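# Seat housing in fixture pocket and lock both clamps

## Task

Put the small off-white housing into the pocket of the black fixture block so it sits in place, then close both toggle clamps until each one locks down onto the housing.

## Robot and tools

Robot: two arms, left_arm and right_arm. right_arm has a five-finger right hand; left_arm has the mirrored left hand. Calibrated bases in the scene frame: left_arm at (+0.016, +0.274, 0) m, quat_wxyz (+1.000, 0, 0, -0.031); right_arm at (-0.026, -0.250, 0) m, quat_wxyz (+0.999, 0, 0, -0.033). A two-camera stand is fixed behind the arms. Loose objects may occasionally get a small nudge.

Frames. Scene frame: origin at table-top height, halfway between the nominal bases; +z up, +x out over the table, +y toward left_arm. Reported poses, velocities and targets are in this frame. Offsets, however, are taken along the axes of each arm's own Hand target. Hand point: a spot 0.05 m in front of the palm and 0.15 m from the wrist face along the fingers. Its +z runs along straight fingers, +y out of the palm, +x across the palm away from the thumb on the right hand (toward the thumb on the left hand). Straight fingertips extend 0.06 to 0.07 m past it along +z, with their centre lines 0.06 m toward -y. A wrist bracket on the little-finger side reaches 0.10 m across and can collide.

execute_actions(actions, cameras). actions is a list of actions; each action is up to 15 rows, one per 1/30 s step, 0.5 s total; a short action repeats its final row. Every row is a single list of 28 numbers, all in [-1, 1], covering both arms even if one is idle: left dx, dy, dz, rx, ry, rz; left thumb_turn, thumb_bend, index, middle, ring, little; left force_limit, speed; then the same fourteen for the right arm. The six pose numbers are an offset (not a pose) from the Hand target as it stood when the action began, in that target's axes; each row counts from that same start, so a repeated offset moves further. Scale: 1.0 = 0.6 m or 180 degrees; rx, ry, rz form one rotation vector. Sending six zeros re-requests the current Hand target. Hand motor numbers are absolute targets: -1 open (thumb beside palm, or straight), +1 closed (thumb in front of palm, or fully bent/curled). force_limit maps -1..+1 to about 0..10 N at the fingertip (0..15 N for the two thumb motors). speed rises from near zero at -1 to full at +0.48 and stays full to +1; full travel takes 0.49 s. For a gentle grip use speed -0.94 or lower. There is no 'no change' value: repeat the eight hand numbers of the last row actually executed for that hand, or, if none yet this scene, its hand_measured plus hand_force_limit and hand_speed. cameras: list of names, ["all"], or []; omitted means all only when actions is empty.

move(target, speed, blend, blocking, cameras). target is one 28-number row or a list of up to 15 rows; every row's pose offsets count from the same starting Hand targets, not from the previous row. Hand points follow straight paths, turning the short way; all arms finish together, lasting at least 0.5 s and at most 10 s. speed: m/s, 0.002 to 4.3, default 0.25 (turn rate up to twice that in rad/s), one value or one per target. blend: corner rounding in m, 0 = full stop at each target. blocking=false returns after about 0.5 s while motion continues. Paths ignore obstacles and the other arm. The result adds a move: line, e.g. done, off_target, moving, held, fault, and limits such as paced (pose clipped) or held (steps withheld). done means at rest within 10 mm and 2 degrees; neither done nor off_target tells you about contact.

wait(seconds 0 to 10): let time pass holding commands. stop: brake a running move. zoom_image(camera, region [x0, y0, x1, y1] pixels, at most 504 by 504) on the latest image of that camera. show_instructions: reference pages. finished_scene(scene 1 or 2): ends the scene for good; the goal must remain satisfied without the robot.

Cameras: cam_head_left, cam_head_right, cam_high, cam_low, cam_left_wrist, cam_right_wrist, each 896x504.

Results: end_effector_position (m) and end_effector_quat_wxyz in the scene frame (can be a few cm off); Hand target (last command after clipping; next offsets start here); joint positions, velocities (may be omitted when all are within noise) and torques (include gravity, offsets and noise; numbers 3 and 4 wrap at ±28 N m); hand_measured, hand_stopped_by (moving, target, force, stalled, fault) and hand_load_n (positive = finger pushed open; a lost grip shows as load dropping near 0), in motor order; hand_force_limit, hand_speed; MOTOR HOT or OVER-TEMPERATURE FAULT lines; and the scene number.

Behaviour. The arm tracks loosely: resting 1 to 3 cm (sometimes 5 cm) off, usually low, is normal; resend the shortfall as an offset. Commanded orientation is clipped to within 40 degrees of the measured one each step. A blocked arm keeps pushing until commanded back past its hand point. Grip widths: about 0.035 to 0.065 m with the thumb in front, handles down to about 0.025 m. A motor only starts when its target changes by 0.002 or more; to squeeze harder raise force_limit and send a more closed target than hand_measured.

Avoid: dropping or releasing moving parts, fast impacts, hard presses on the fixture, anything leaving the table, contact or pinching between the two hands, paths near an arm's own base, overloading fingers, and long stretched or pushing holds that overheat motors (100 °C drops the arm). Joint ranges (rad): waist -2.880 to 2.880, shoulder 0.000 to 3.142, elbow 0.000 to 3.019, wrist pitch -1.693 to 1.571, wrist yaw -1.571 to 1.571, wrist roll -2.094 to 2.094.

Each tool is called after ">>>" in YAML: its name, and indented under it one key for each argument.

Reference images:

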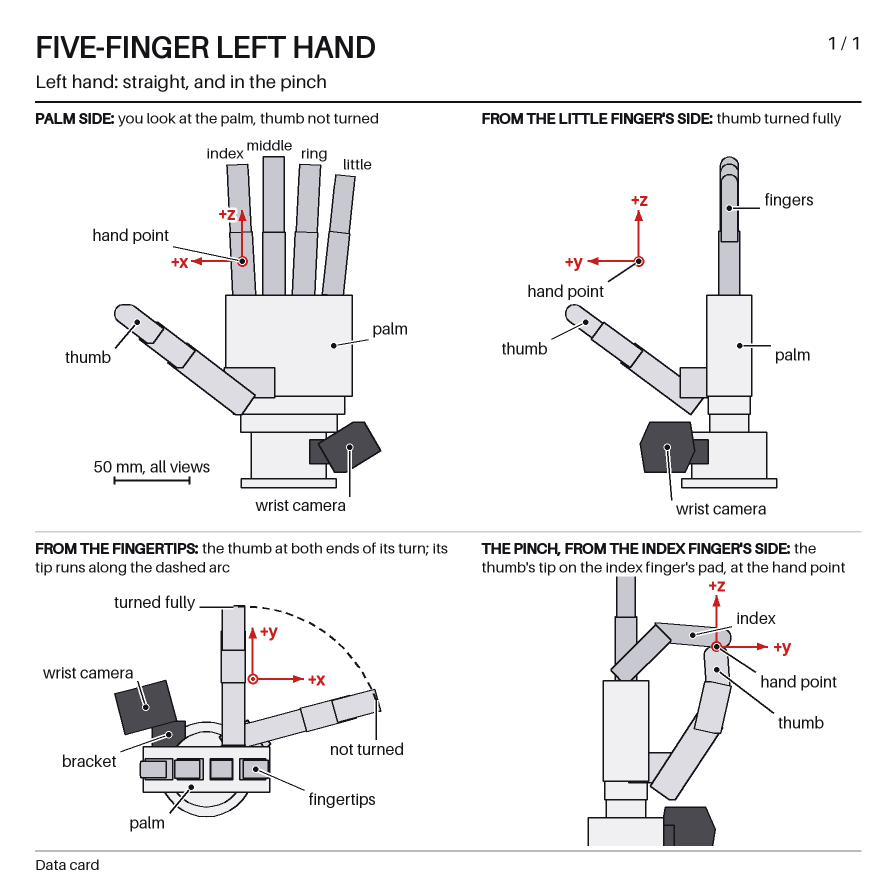

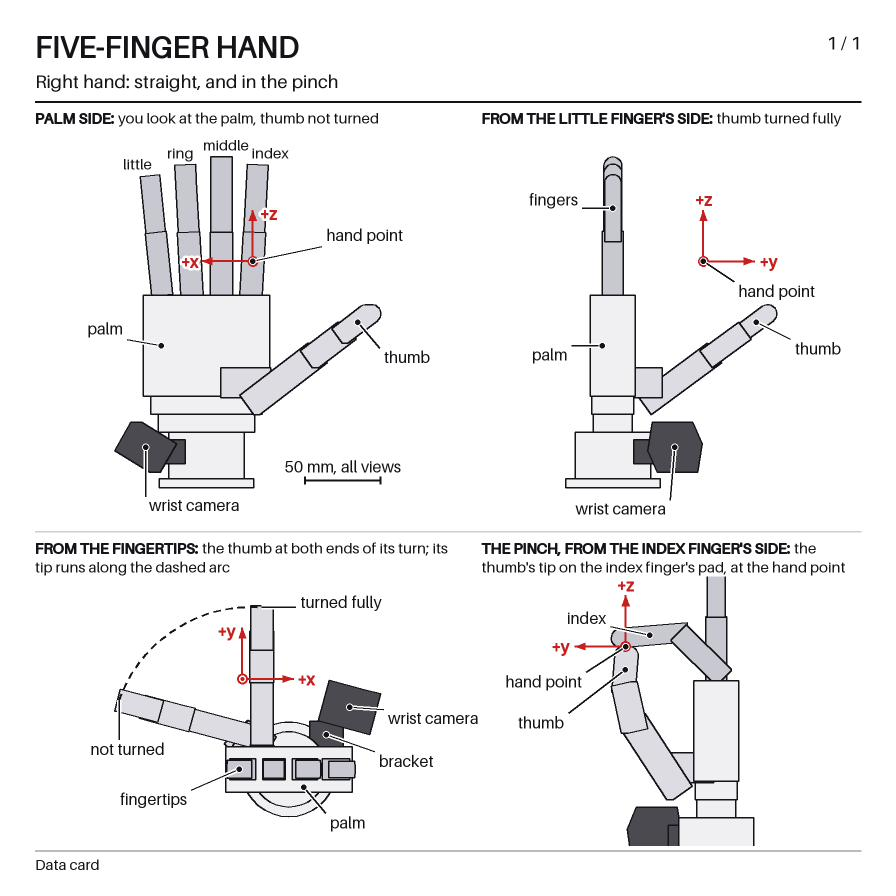

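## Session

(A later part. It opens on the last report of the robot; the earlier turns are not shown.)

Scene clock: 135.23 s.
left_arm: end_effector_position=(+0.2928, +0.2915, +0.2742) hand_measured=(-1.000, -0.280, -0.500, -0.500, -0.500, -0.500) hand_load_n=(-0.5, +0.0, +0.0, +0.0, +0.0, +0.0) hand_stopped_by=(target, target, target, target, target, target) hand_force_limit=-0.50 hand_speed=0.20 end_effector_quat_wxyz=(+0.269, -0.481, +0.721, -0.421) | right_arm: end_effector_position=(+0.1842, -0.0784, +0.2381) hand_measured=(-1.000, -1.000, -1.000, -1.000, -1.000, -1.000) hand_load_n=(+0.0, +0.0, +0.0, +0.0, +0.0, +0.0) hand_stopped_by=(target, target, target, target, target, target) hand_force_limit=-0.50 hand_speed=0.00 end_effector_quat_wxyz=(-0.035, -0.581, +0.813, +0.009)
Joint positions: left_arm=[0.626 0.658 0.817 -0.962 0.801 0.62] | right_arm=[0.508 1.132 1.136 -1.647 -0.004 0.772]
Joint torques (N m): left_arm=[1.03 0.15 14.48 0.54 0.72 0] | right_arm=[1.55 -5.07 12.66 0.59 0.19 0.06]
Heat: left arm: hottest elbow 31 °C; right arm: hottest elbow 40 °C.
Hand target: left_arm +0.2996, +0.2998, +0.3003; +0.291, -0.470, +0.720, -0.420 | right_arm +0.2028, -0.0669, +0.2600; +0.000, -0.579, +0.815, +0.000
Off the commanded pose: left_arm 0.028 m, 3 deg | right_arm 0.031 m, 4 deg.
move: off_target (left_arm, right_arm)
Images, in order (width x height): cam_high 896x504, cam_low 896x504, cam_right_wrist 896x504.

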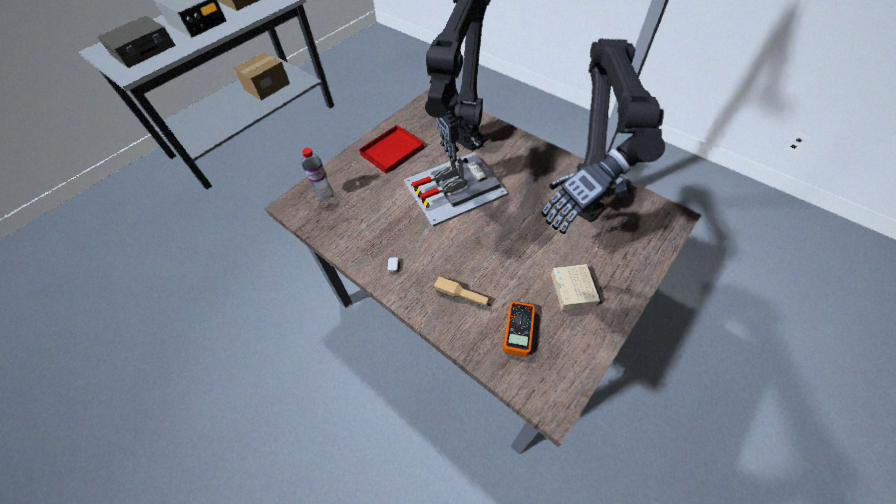

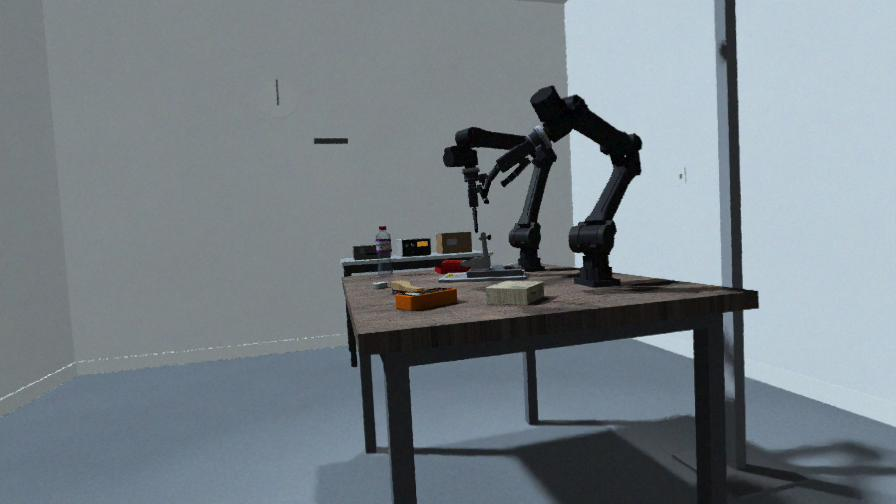

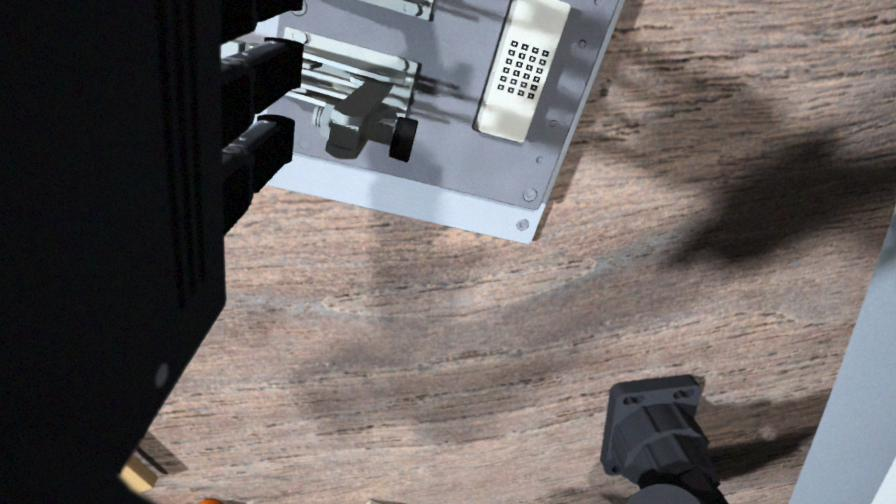

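>>> move:
  target: [0,0,0,0,0,0,-1,-0.28,-0.5,-0.5,-0.5,-0.5,-0.5,0.2,0.0167,0.01,0.0917,0,0,0,-1,-1,-1,-1,-1,-1,-0.5,0]
  cameras: ["cam_low", "cam_high", "cam_right_wrist"]
  speed: 0.1

>>> zoom_image:
  camera: "cam_low"
  region: [425, 180, 535, 290]

>>> zoom_image:
  camera: "cam_high"
  region: [380, 80, 520, 220]

Scene clock: 136.83 s.
left_arm: end_effector_position=(+0.2928, +0.2915, +0.2742) hand_measured=(-1.000, -0.280, -0.500, -0.500, -0.500, -0.500) hand_load_n=(+0.0, +0.0, +0.0, +0.0, +0.0, +0.0) hand_stopped_by=(target, target, target, target, target, target) hand_force_limit=-0.50 hand_speed=0.20 end_effector_quat_wxyz=(+0.269, -0.481, +0.721, -0.421) | right_arm: end_effector_position=(+0.1928, -0.0746, +0.2037) hand_measured=(-1.000, -1.000, -1.000, -1.000, -1.000, -1.000) hand_load_n=(+0.0, +0.0, +0.0, +0.0, +0.0, +0.0) hand_stopped_by=(target, target, target, target, target, target) hand_force_limit=-0.50 hand_speed=0.00 end_effector_quat_wxyz=(-0.010, -0.581, +0.814, +0.003)
Joint positions: left_arm=[0.626 0.658 0.817 -0.962 0.801 0.62] | right_arm=[0.508 1.124 1.045 -1.512 -0.003 0.773]
Joint torques (N m): left_arm=[0.91 0.21 14.49 0.55 0.73 -0.01] | right_arm=[0.85 -6.42 7.53 0.8 0.19 -0.05]
Heat: left arm: hottest elbow 31 °C; right arm: hottest elbow 40 °C.
Hand target: left_arm +0.2996, +0.2998, +0.3003; +0.291, -0.470, +0.720, -0.420 | right_arm +0.1937, -0.0744, +0.2049; +0.000, -0.579, +0.815, +0.000
Off the commanded pose: left_arm 0.028 m, 3 deg | right_arm 0.002 m, 1 deg.
move: off_target (left_arm)
Images, in order (width x height): cam_high 896x504, cam_low 896x504, cam_right_wrist 896x504.

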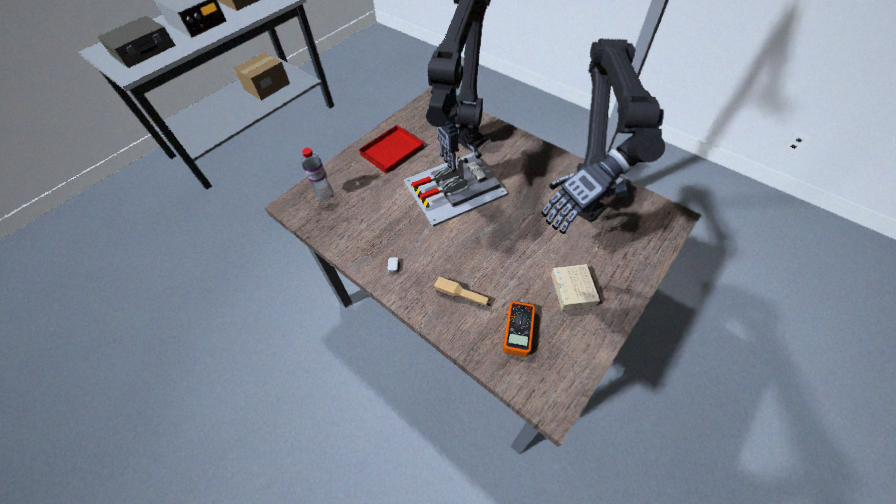

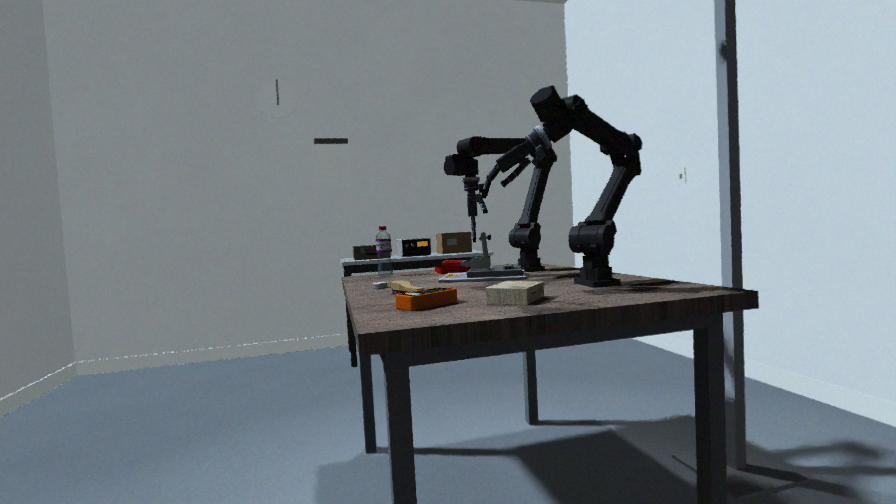

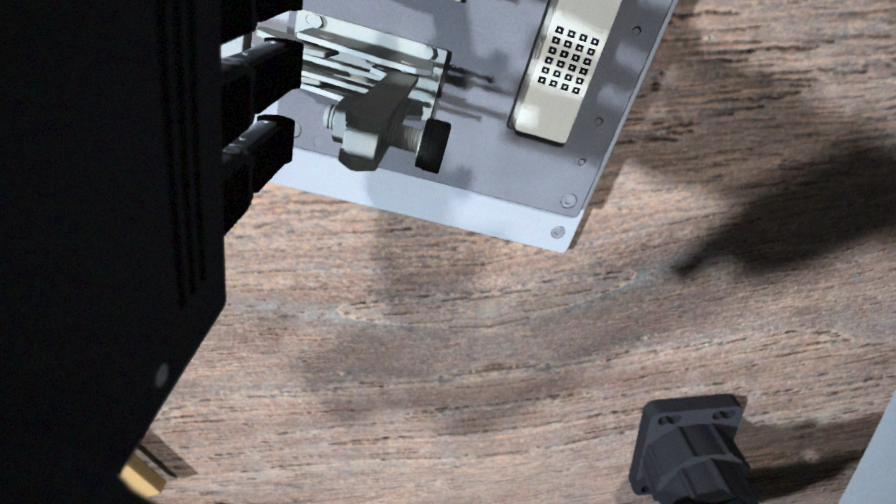

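Scaled by 4.582 from the camera's 896x504 image, which has a finer 1280x720 frame.

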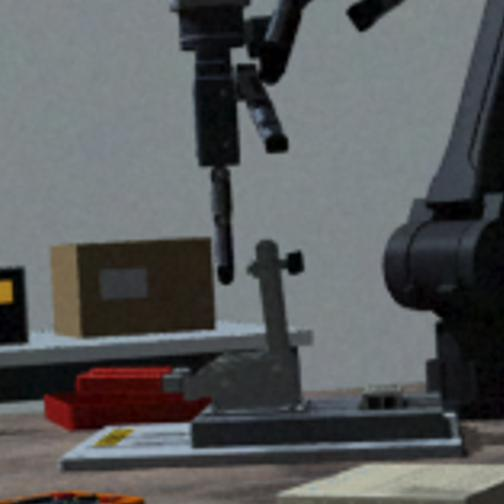

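Scaled by 3.600 from the camera's 896x504 image, which has a finer 1280x720 frame.

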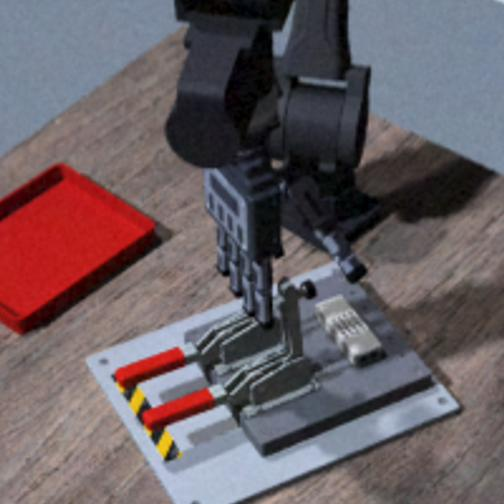

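>>> move:
  target:
    - [0,0,0,0,0,0,-1,-0.28,-0.5,-0.5,-0.5,-0.5,-0.5,0.2,0.0167,0.03,0.007,0,0,0,-1,-1,-1,-1,-1,-1,-0.5,0]
    - [0,0,0,0,0,0,-1,-0.28,-0.5,-0.5,-0.5,-0.5,-0.5,0.2,0.0167,0.0733,0.006,0,0,0,-1,-1,-1,-1,-1,-1,-0.5,0]
  cameras: ["cam_low", "cam_high", "cam_right_wrist"]
  speed: 0.1

>>> zoom_image:
  camera: "cam_low"
  region: [425, 180, 535, 290]

>>> zoom_image:
  camera: "cam_high"
  region: [380, 80, 520, 220]

Scene clock: 139.13 s.
left_arm: end_effector_position=(+0.2928, +0.2915, +0.2742) hand_measured=(-1.000, -0.280, -0.500, -0.500, -0.500, -0.500) hand_load_n=(+0.0, +0.0, +0.0, +0.0, +0.0, +0.0) hand_stopped_by=(target, target, target, target, target, target) hand_force_limit=-0.50 hand_speed=0.20 end_effector_quat_wxyz=(+0.269, -0.481, +0.721, -0.421) | right_arm: end_effector_position=(+0.1552, -0.0704, +0.2014) hand_measured=(-1.000, -1.000, -1.000, -1.000, -1.000, -1.000) hand_load_n=(+0.0, +0.0, +0.0, +0.0, +0.0, +0.0) hand_stopped_by=(target, target, target, target, target, target) hand_force_limit=-0.50 hand_speed=0.00 end_effector_quat_wxyz=(+0.003, -0.580, +0.814, -0.001)
Joint positions: left_arm=[0.626 0.658 0.817 -0.962 0.801 0.62] | right_arm=[0.588 1.015 0.967 -1.516 0.002 0.855]
Joint torques (N m): left_arm=[0.73 0.03 14.5 0.58 0.72 0] | right_arm=[1.79 -4.42 7.46 -0.06 -0.02 0.07]
Heat: left arm: hottest elbow 31 °C; right arm: hottest elbow 39 °C.
Hand target: left_arm +0.2996, +0.2998, +0.3003; +0.291, -0.470, +0.720, -0.420 | right_arm +0.1489, -0.0694, +0.2013; +0.000, -0.579, +0.815, +0.000
Off the commanded pose: left_arm 0.028 m, 3 deg | right_arm 0.006 m, 0 deg.
move: off_target (left_arm)
Images, in order (width x height): cam_high 896x504, cam_low 896x504, cam_right_wrist 896x504.

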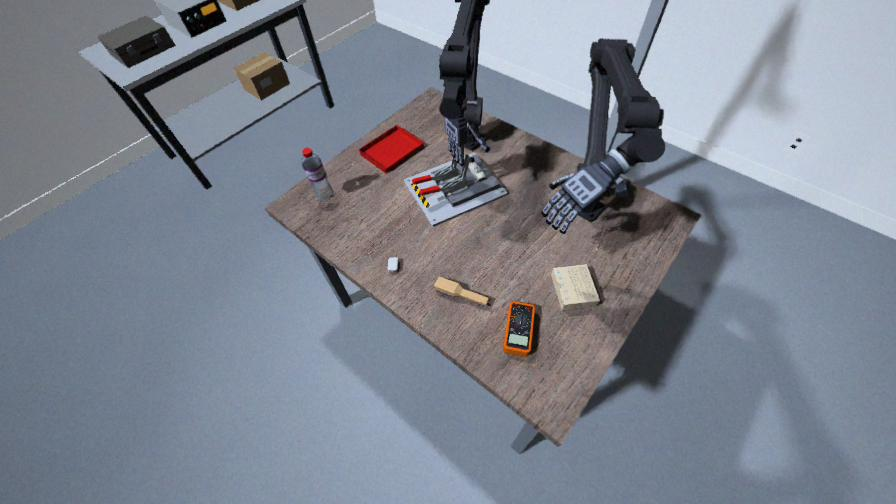

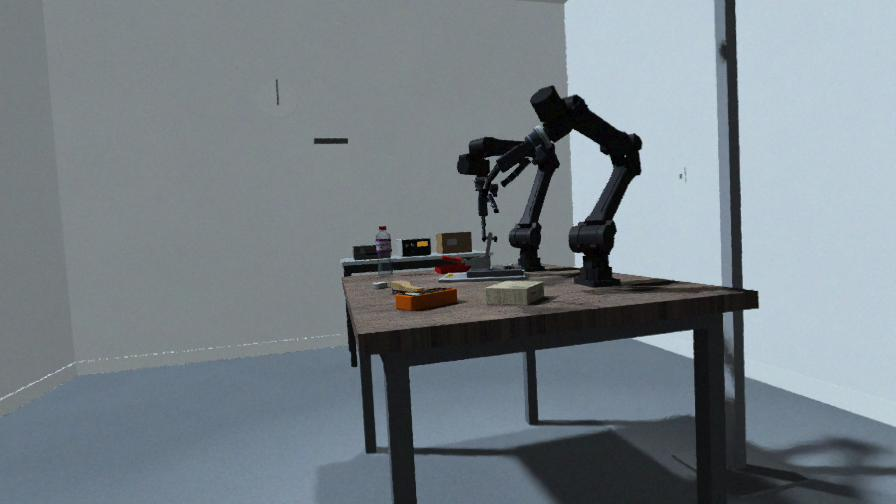

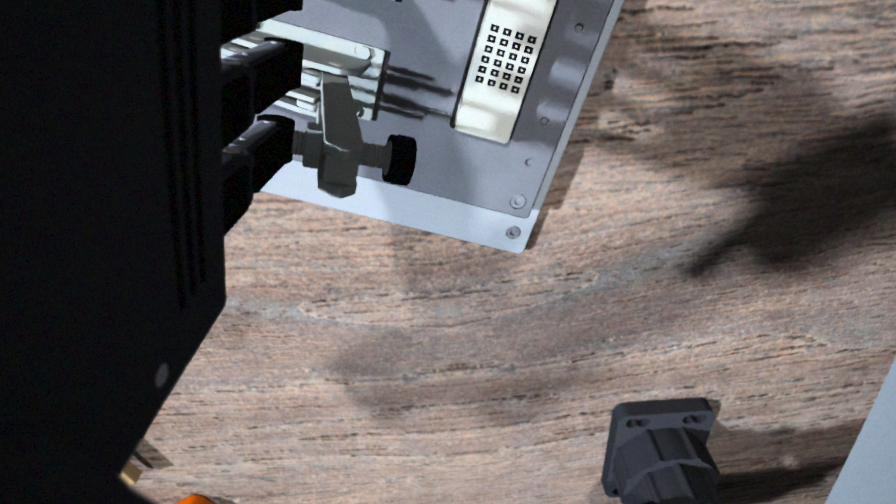

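Scaled by 4.582 from the camera's 896x504 image, which has a finer 1280x720 frame.

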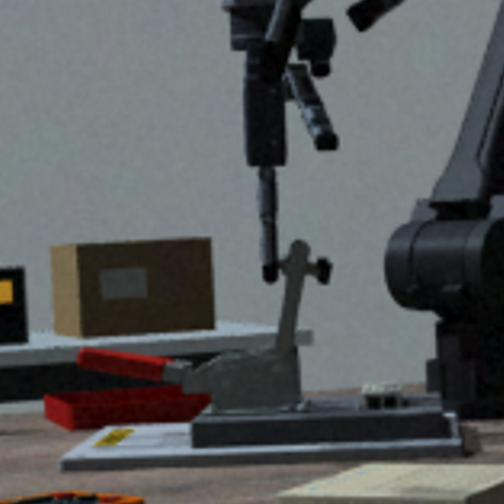

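Scaled by 3.600 from the camera's 896x504 image, which has a finer 1280x720 frame.

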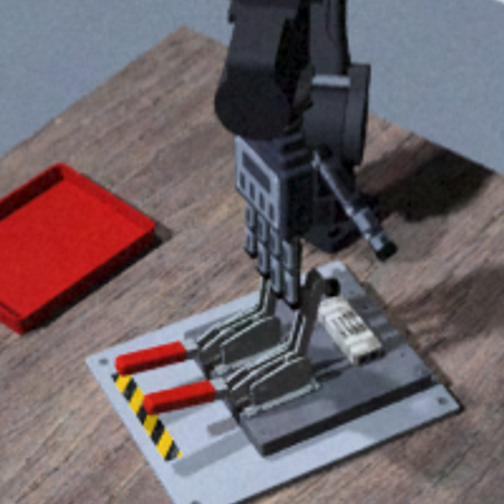

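>>> move:
  target:
    - [0,0,0,0,0,0,-1,-0.28,-0.5,-0.5,-0.5,-0.5,-0.5,0.2,0.0,0.045,0.007,0,0,0,-1,-1,-1,-1,-1,-1,-0.5,0]
    - [0,0,0,0,0,0,-1,-0.28,-0.5,-0.5,-0.5,-0.5,-0.5,0.2,0.0,0.07,0.015,0,0,0,-1,-1,-1,-1,-1,-1,-0.5,0]
    - [0,0,0,0,0,0,-1,-0.28,-0.5,-0.5,-0.5,-0.5,-0.5,0.2,0.0,0.0917,0.03,0,0,0,-1,-1,-1,-1,-1,-1,-0.5,0]
  cameras: ["cam_low", "cam_high", "cam_right_wrist"]
  speed: 0.1
  blend: 0.01

>>> zoom_image:
  camera: "cam_low"
  region: [425, 180, 535, 290]

>>> zoom_image:
  camera: "cam_high"
  region: [380, 80, 520, 220]

Scene clock: 140.90 s.
left_arm: end_effector_position=(+0.2928, +0.2915, +0.2742) hand_measured=(-1.000, -0.280, -0.500, -0.500, -0.500, -0.500) hand_load_n=(-0.5, +0.0, +0.0, +0.0, +0.0, +0.0) hand_stopped_by=(target, target, target, target, target, target) hand_force_limit=-0.50 hand_speed=0.20 end_effector_quat_wxyz=(+0.269, -0.481, +0.721, -0.421) | right_arm: end_effector_position=(+0.1003, -0.0517, +0.1844) hand_measured=(-1.000, -1.000, -1.000, -1.000, -1.000, -1.000) hand_load_n=(+0.0, +0.0, +0.0, +0.0, +0.0, +0.0) hand_stopped_by=(target, target, target, target, target, target) hand_force_limit=-0.50 hand_speed=0.00 end_effector_quat_wxyz=(-0.002, -0.582, +0.813, -0.001)
Joint positions: left_arm=[0.626 0.658 0.817 -0.962 0.801 0.62] | right_arm=[0.779 0.927 0.87 -1.518 0.001 1.041]
Joint torques (N m): left_arm=[0.85 0.03 14.46 0.54 0.71 -0.02] | right_arm=[1.49 -3.43 7.38 0.38 0.02 0.07]
Heat: left arm: hottest elbow 31 °C; right arm: hottest elbow 39 °C.
Hand target: left_arm +0.2996, +0.2998, +0.3003; +0.291, -0.470, +0.720, -0.420 | right_arm +0.0970, -0.0512, +0.1833; +0.000, -0.579, +0.815, +0.000
Off the commanded pose: left_arm 0.028 m, 3 deg | right_arm 0.004 m, 0 deg.
move: off_target (left_arm); blend cut to 0.0079 m at target 1, 0.0079 m at target 2
Images, in order (width x height): cam_high 896x504, cam_low 896x504, cam_right_wrist 896x504.

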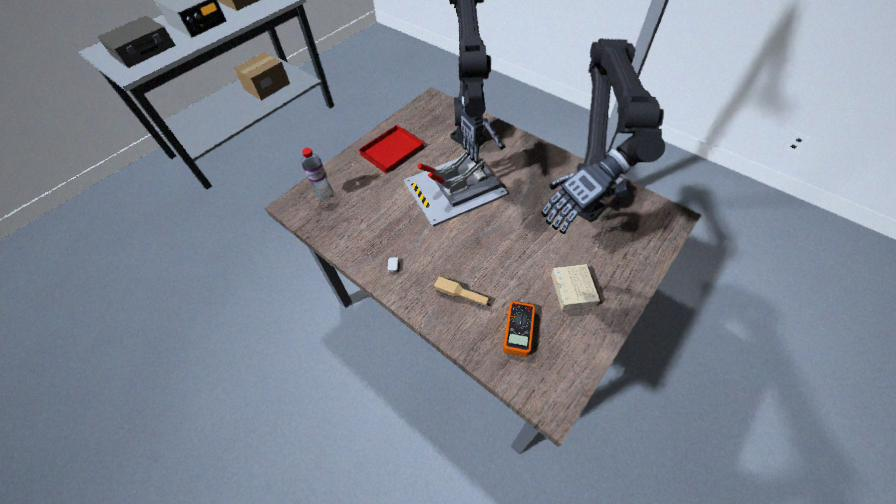

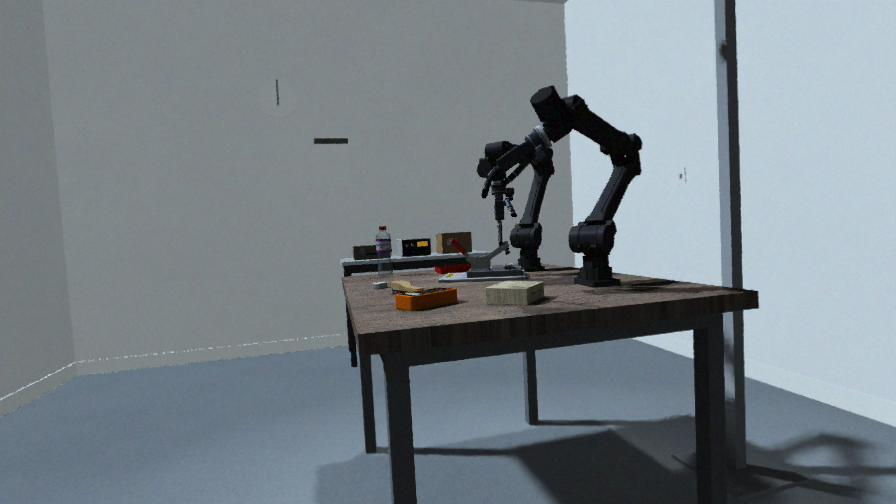

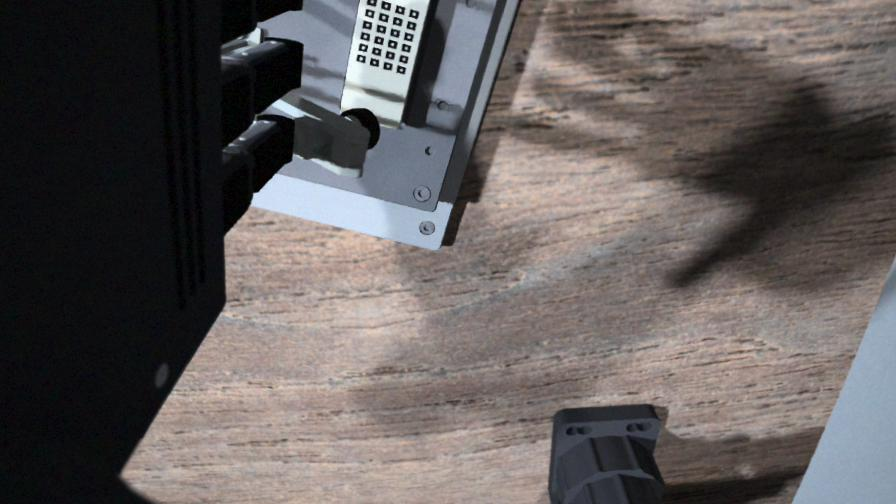

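Scaled by 4.582 from the camera's 896x504 image, which has a finer 1280x720 frame.

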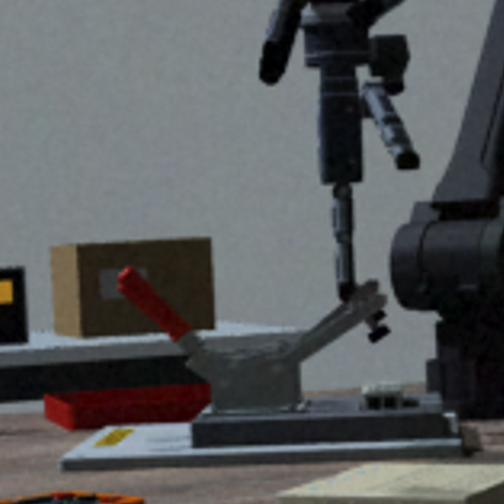

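Scaled by 3.600 from the camera's 896x504 image, which has a finer 1280x720 frame.

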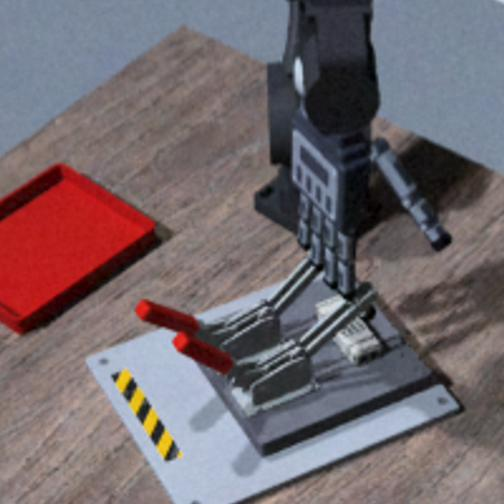

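>>> move:
  target:
    - [0,0,0,0,0,0,-1,-0.28,-0.5,-0.5,-0.5,-0.5,-0.5,0.2,0.0,0.02,0.0267,0,0,0,-1,-1,-1,-1,-1,-1,-0.5,0]
    - [0,0,0,0,0,0,-1,-0.28,-0.5,-0.5,-0.5,-0.5,-0.5,0.2,0.0,0.029,0.05,0,0,0,-1,-1,-1,-1,-1,-1,-0.5,0]
  cameras: ["cam_low", "cam_high", "cam_right_wrist"]
  speed: 0.08
  blend: 0.005

>>> zoom_image:
  camera: "cam_low"
  region: [425, 180, 535, 290]

>>> zoom_image:
  camera: "cam_high"
  region: [380, 80, 520, 220]

Scene clock: 142.37 s.
left_arm: end_effector_position=(+0.2928, +0.2915, +0.2742) hand_measured=(-1.000, -0.280, -0.500, -0.500, -0.500, -0.500) hand_load_n=(-0.5, +0.0, +0.0, +0.0, +0.0, +0.0) hand_stopped_by=(target, target, target, target, target, target) hand_force_limit=-0.50 hand_speed=0.20 end_effector_quat_wxyz=(+0.269, -0.481, +0.721, -0.421) | right_arm: end_effector_position=(+0.0838, -0.0452, +0.1554) hand_measured=(-1.000, -1.000, -1.000, -1.000, -1.000, -1.000) hand_load_n=(+0.0, +0.0, +0.0, +0.0, +0.5, +0.0) hand_stopped_by=(target, target, target, target, target, target) hand_force_limit=-0.50 hand_speed=0.00 end_effector_quat_wxyz=(+0.000, -0.582, +0.813, +0.000)
Joint positions: left_arm=[0.626 0.658 0.817 -0.962 0.801 0.62] | right_arm=[0.848 0.908 0.784 -1.447 -0.001 1.111]
Joint torques (N m): left_arm=[0.91 0.03 14.48 0.5 0.72 -0.01] | right_arm=[1.55 -3.02 7.17 0.42 0.07 0.06]
Heat: left arm: hottest elbow 31 °C; right arm: hottest elbow 39 °C.
Hand target: left_arm +0.2996, +0.2998, +0.3003; +0.291, -0.470, +0.720, -0.420 | right_arm +0.0806, -0.0454, +0.1534; +0.000, -0.579, +0.815, +0.000
Off the commanded pose: left_arm 0.028 m, 3 deg | right_arm 0.004 m, 0 deg.
move: off_target (left_arm)
Images, in order (width x height): cam_high 896x504, cam_low 896x504, cam_right_wrist 896x504.

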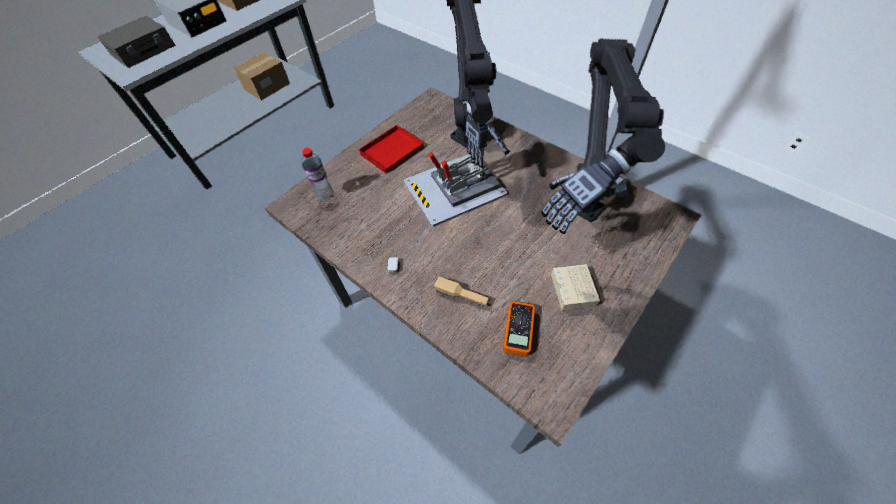

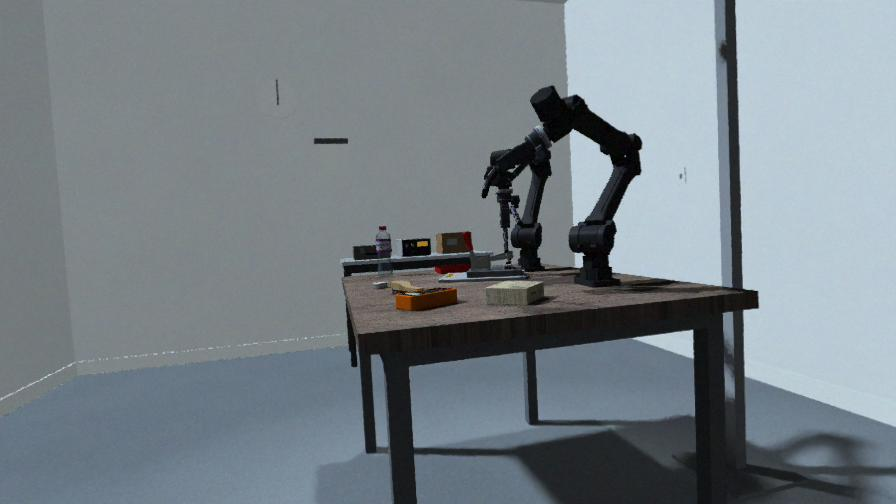

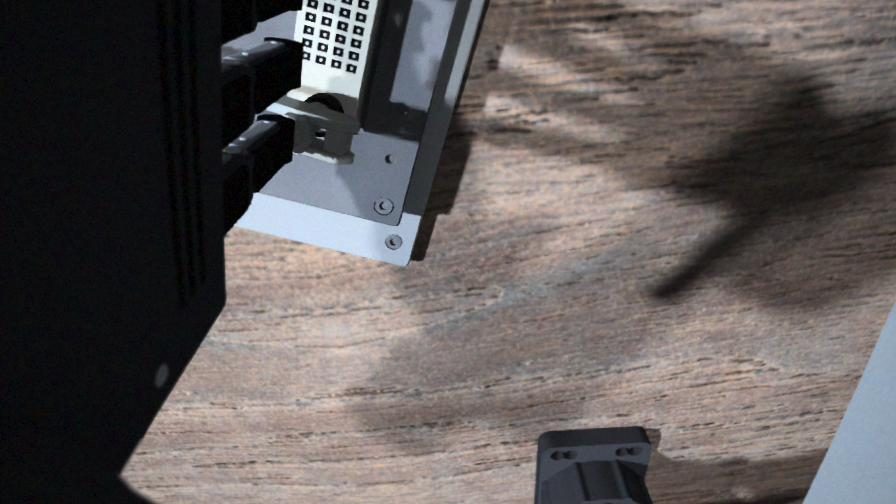

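Scaled by 4.582 from the camera's 896x504 image, which has a finer 1280x720 frame.

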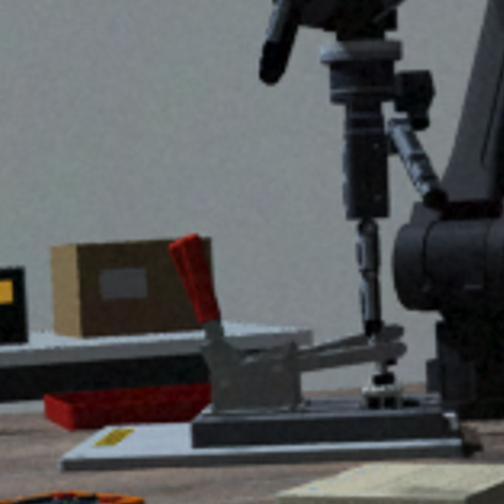

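Scaled by 3.600 from the camera's 896x504 image, which has a finer 1280x720 frame.

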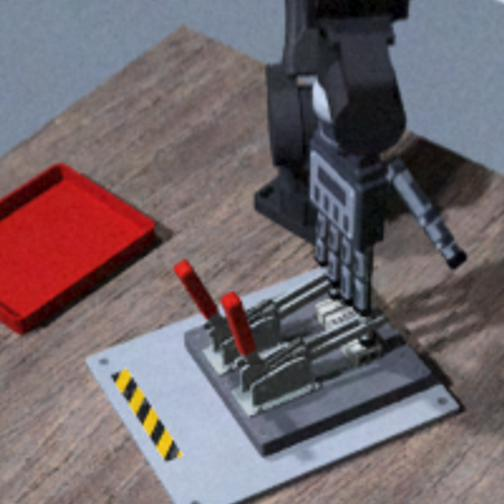

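>>> move:
  target: [0,0,0,0,0,0,-1,-0.28,-0.5,-0.5,-0.5,-0.5,-0.5,0.2,0.0,0.004,0.022,0,0,0,-1,-1,-1,-1,-1,-1,-0.5,0]
  cameras: ["cam_low", "cam_high", "cam_head_left"]
  speed: 0.06

>>> zoom_image:
  camera: "cam_low"
  region: [425, 180, 535, 290]

>>> zoom_image:
  camera: "cam_high"
  region: [420, 130, 520, 220]

Scene clock: 143.43 s.
left_arm: end_effector_position=(+0.2928, +0.2915, +0.2742) hand_measured=(-1.000, -0.280, -0.500, -0.500, -0.500, -0.500) hand_load_n=(+0.0, +0.0, +0.0, +0.0, +0.0, +0.0) hand_stopped_by=(target, target, target, target, target, target) hand_force_limit=-0.50 hand_speed=0.20 end_effector_quat_wxyz=(+0.269, -0.481, +0.721, -0.421) | right_arm: end_effector_position=(+0.0822, -0.0441, +0.1497) hand_measured=(-1.000, -1.000, -1.000, -1.000, -1.000, -1.000) hand_load_n=(+0.0, +0.0, +0.0, +0.0, +0.0, +0.0) hand_stopped_by=(target, target, target, target, target, target) hand_force_limit=-0.50 hand_speed=0.00 end_effector_quat_wxyz=(+0.006, -0.581, +0.814, +0.001)
Joint positions: left_arm=[0.626 0.658 0.817 -0.962 0.801 0.62] | right_arm=[0.857 0.897 0.763 -1.423 -0.001 1.122]
Joint torques (N m): left_arm=[0.85 0.03 14.56 0.47 0.72 -0.02] | right_arm=[1.55 -1.73 6.31 0.92 0.09 0.05]
Heat: left arm: hottest elbow 31 °C; right arm: hottest elbow 39 °C.
Hand target: left_arm +0.2996, +0.2998, +0.3003; +0.291, -0.470, +0.720, -0.420 | right_arm +0.0783, -0.0447, +0.1401; +0.000, -0.579, +0.815, +0.000
Off the commanded pose: left_arm 0.028 m, 3 deg | right_arm 0.010 m, 1 deg.
move: off_target (left_arm)
Images, in order (width x height): cam_head_left 896x504, cam_high 896x504, cam_low 896x504.

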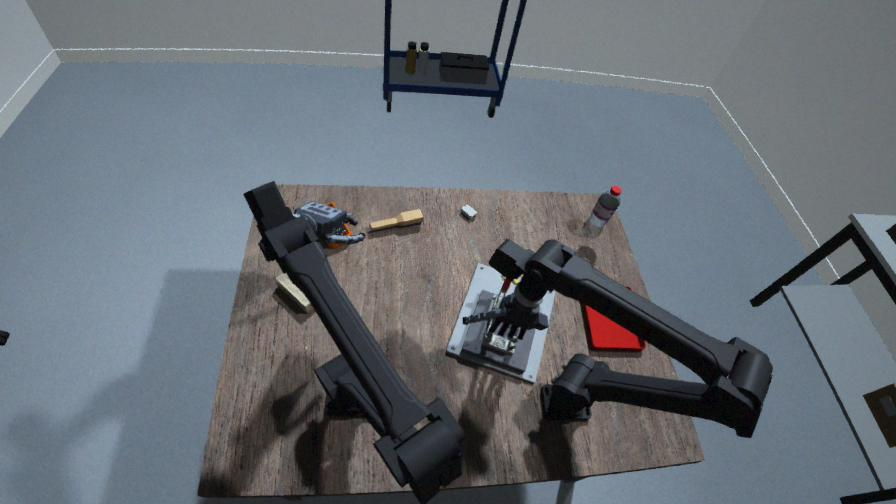

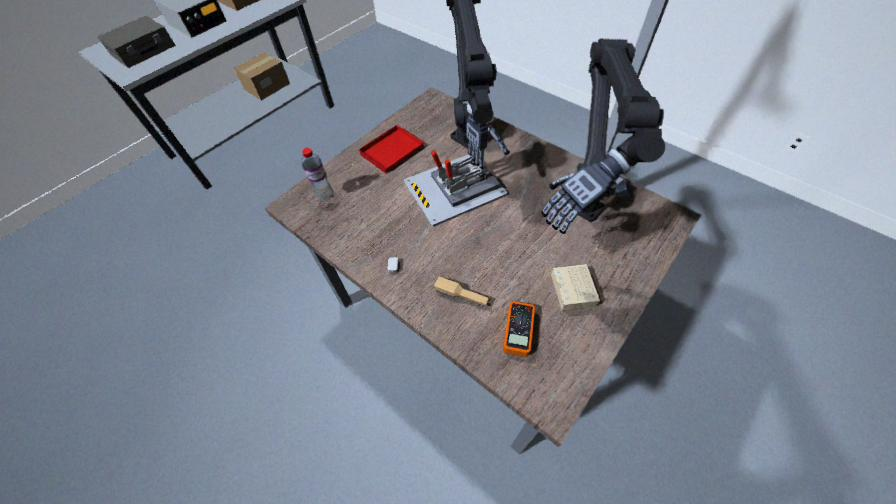

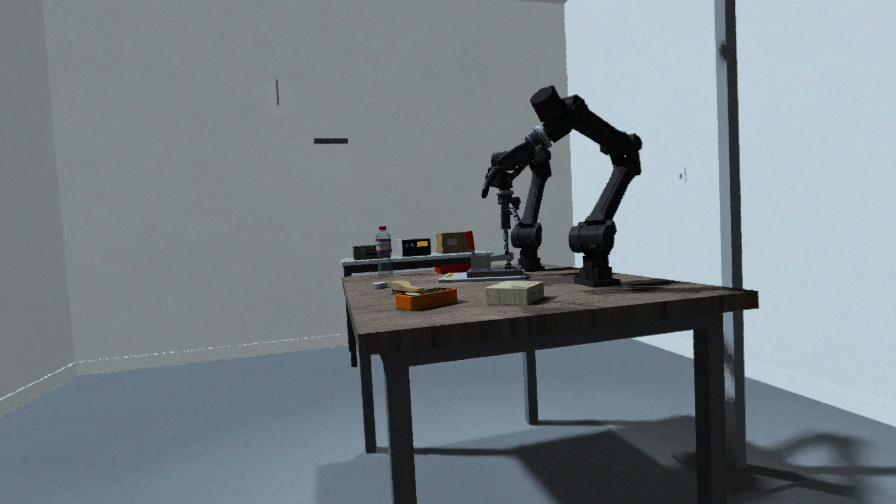

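Scaled by 4.582 from the camera's 896x504 image, which has a finer 1280x720 frame.

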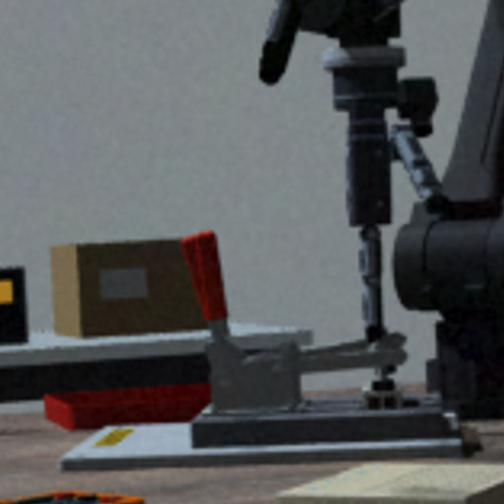

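Scaled by 5.040 from the camera's 896x504 image, which has a finer 1280x720 frame.

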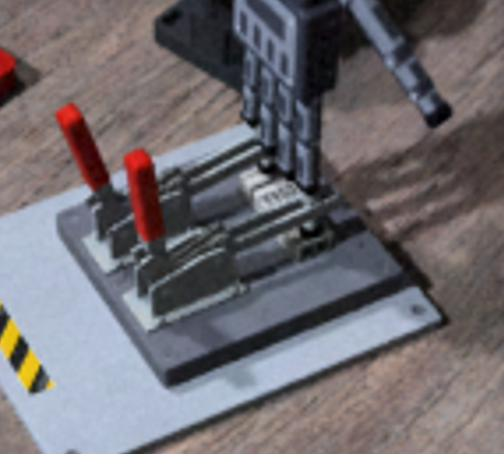

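>>> move:
  target:
    - [0,0,0,0,0,0,-1,-0.28,-0.5,-0.5,-0.5,-0.5,-0.5,0.2,0.0,0.0,-0.25,0,0,0,-1,-1,-1,-1,-1,-1,-0.5,0]
    - [0,0,0,0,0,0,-1,-0.28,-0.5,-0.5,-0.5,-0.5,-0.5,0.2,-0.0068,-0.2885,-0.25,0,0,0,-1,-1,-1,-1,-1,-1,-0.5,0]
    - [0,0,0,0,0,0,-1,-0.28,-0.5,-0.5,-0.5,-0.5,-0.5,0.2,-0.0068,-0.2885,-0.15,0,0,0,-1,-1,-1,-1,-1,-1,-0.5,0]
  cameras: ["cam_low", "cam_high", "cam_right_wrist"]
  speed: 0.2
  blend: 0.02

>>> zoom_image:
  camera: "cam_low"
  region: [425, 180, 535, 290]

>>> zoom_image:
  camera: "cam_high"
  region: [380, 80, 520, 220]

Scene clock: 146.67 s.
left_arm: end_effector_position=(+0.2928, +0.2915, +0.2742) hand_measured=(-1.000, -0.280, -0.500, -0.500, -0.500, -0.500) hand_load_n=(-0.5, +0.0, -0.5, +0.0, +0.0, +0.0) hand_stopped_by=(target, target, target, target, target, target) hand_force_limit=-0.50 hand_speed=0.20 end_effector_quat_wxyz=(+0.269, -0.481, +0.721, -0.421) | right_arm: end_effector_position=(+0.2406, -0.0958, +0.2321) hand_measured=(-1.000, -1.000, -1.000, -1.000, -1.000, -1.000) hand_load_n=(+0.0, +0.0, +0.0, +0.0, +0.5, +0.0) hand_stopped_by=(target, target, target, target, target, target) hand_force_limit=-0.50 hand_speed=0.00 end_effector_quat_wxyz=(-0.003, -0.576, +0.817, -0.001)
Joint positions: left_arm=[0.626 0.658 0.817 -0.962 0.801 0.62] | right_arm=[0.392 1.206 1.184 -1.555 0.004 0.668]
Joint torques (N m): left_arm=[0.97 0.21 14.5 0.51 0.72 -0.03] | right_arm=[0.09 -6.42 7.64 0.79 -0.08 -0.3]
Heat: left arm: hottest elbow 32 °C; right arm: hottest elbow 39 °C.
Hand target: left_arm +0.2996, +0.2998, +0.3003; +0.291, -0.470, +0.720, -0.420 | right_arm +0.2431, -0.0979, +0.2302; +0.000, -0.579, +0.815, +0.000
Off the commanded pose: left_arm 0.028 m, 3 deg | right_arm 0.004 m, 1 deg.
move: off_target (left_arm)
Images, in order (width x height): cam_high 896x504, cam_low 896x504, cam_right_wrist 896x504.

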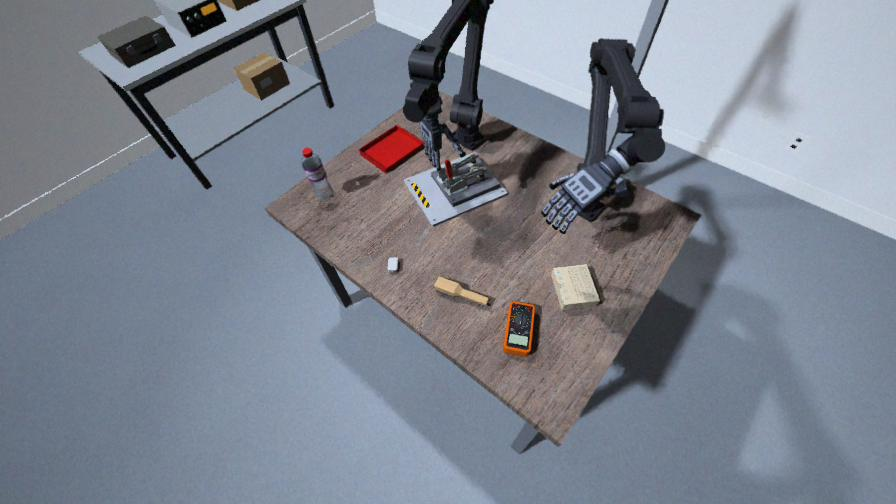

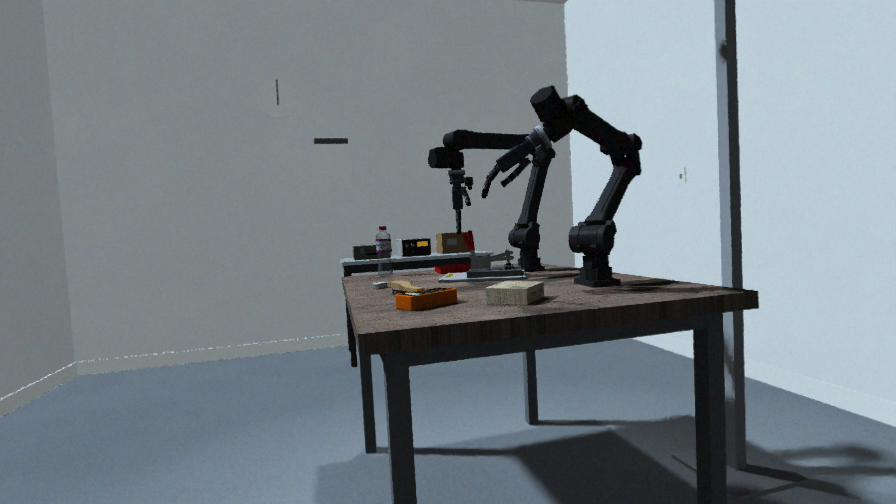

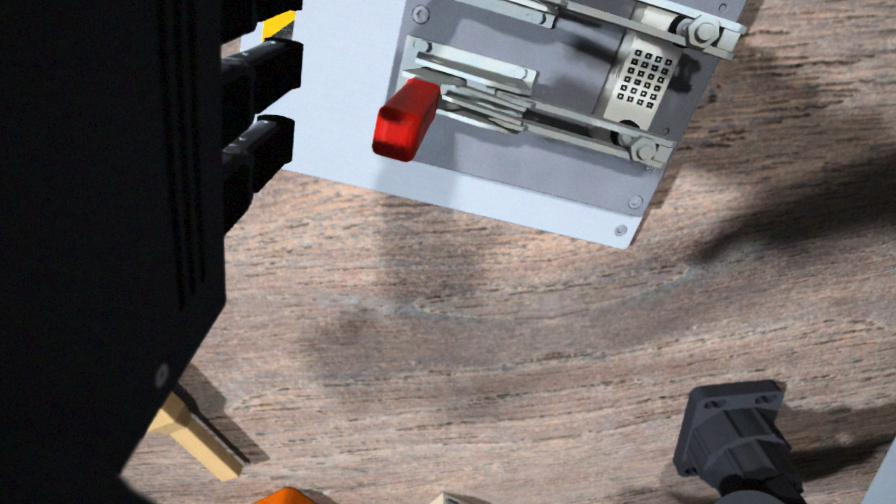

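Scaled by 4.582 from the camera's 896x504 image, which has a finer 1280x720 frame.

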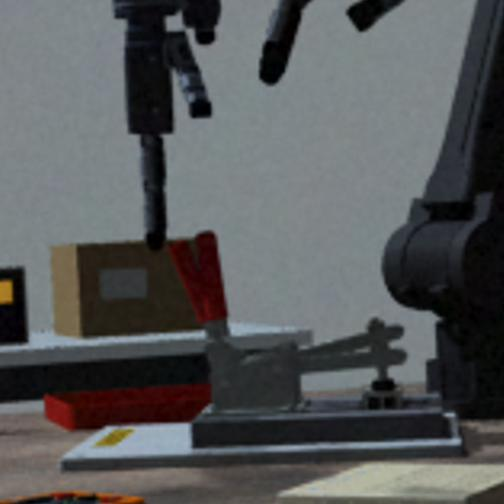

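Scaled by 3.600 from the camera's 896x504 image, which has a finer 1280x720 frame.

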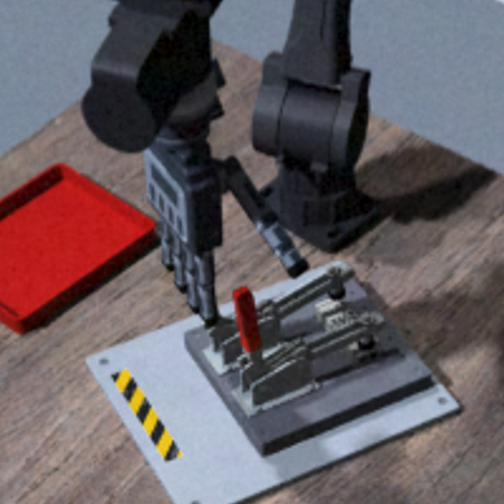

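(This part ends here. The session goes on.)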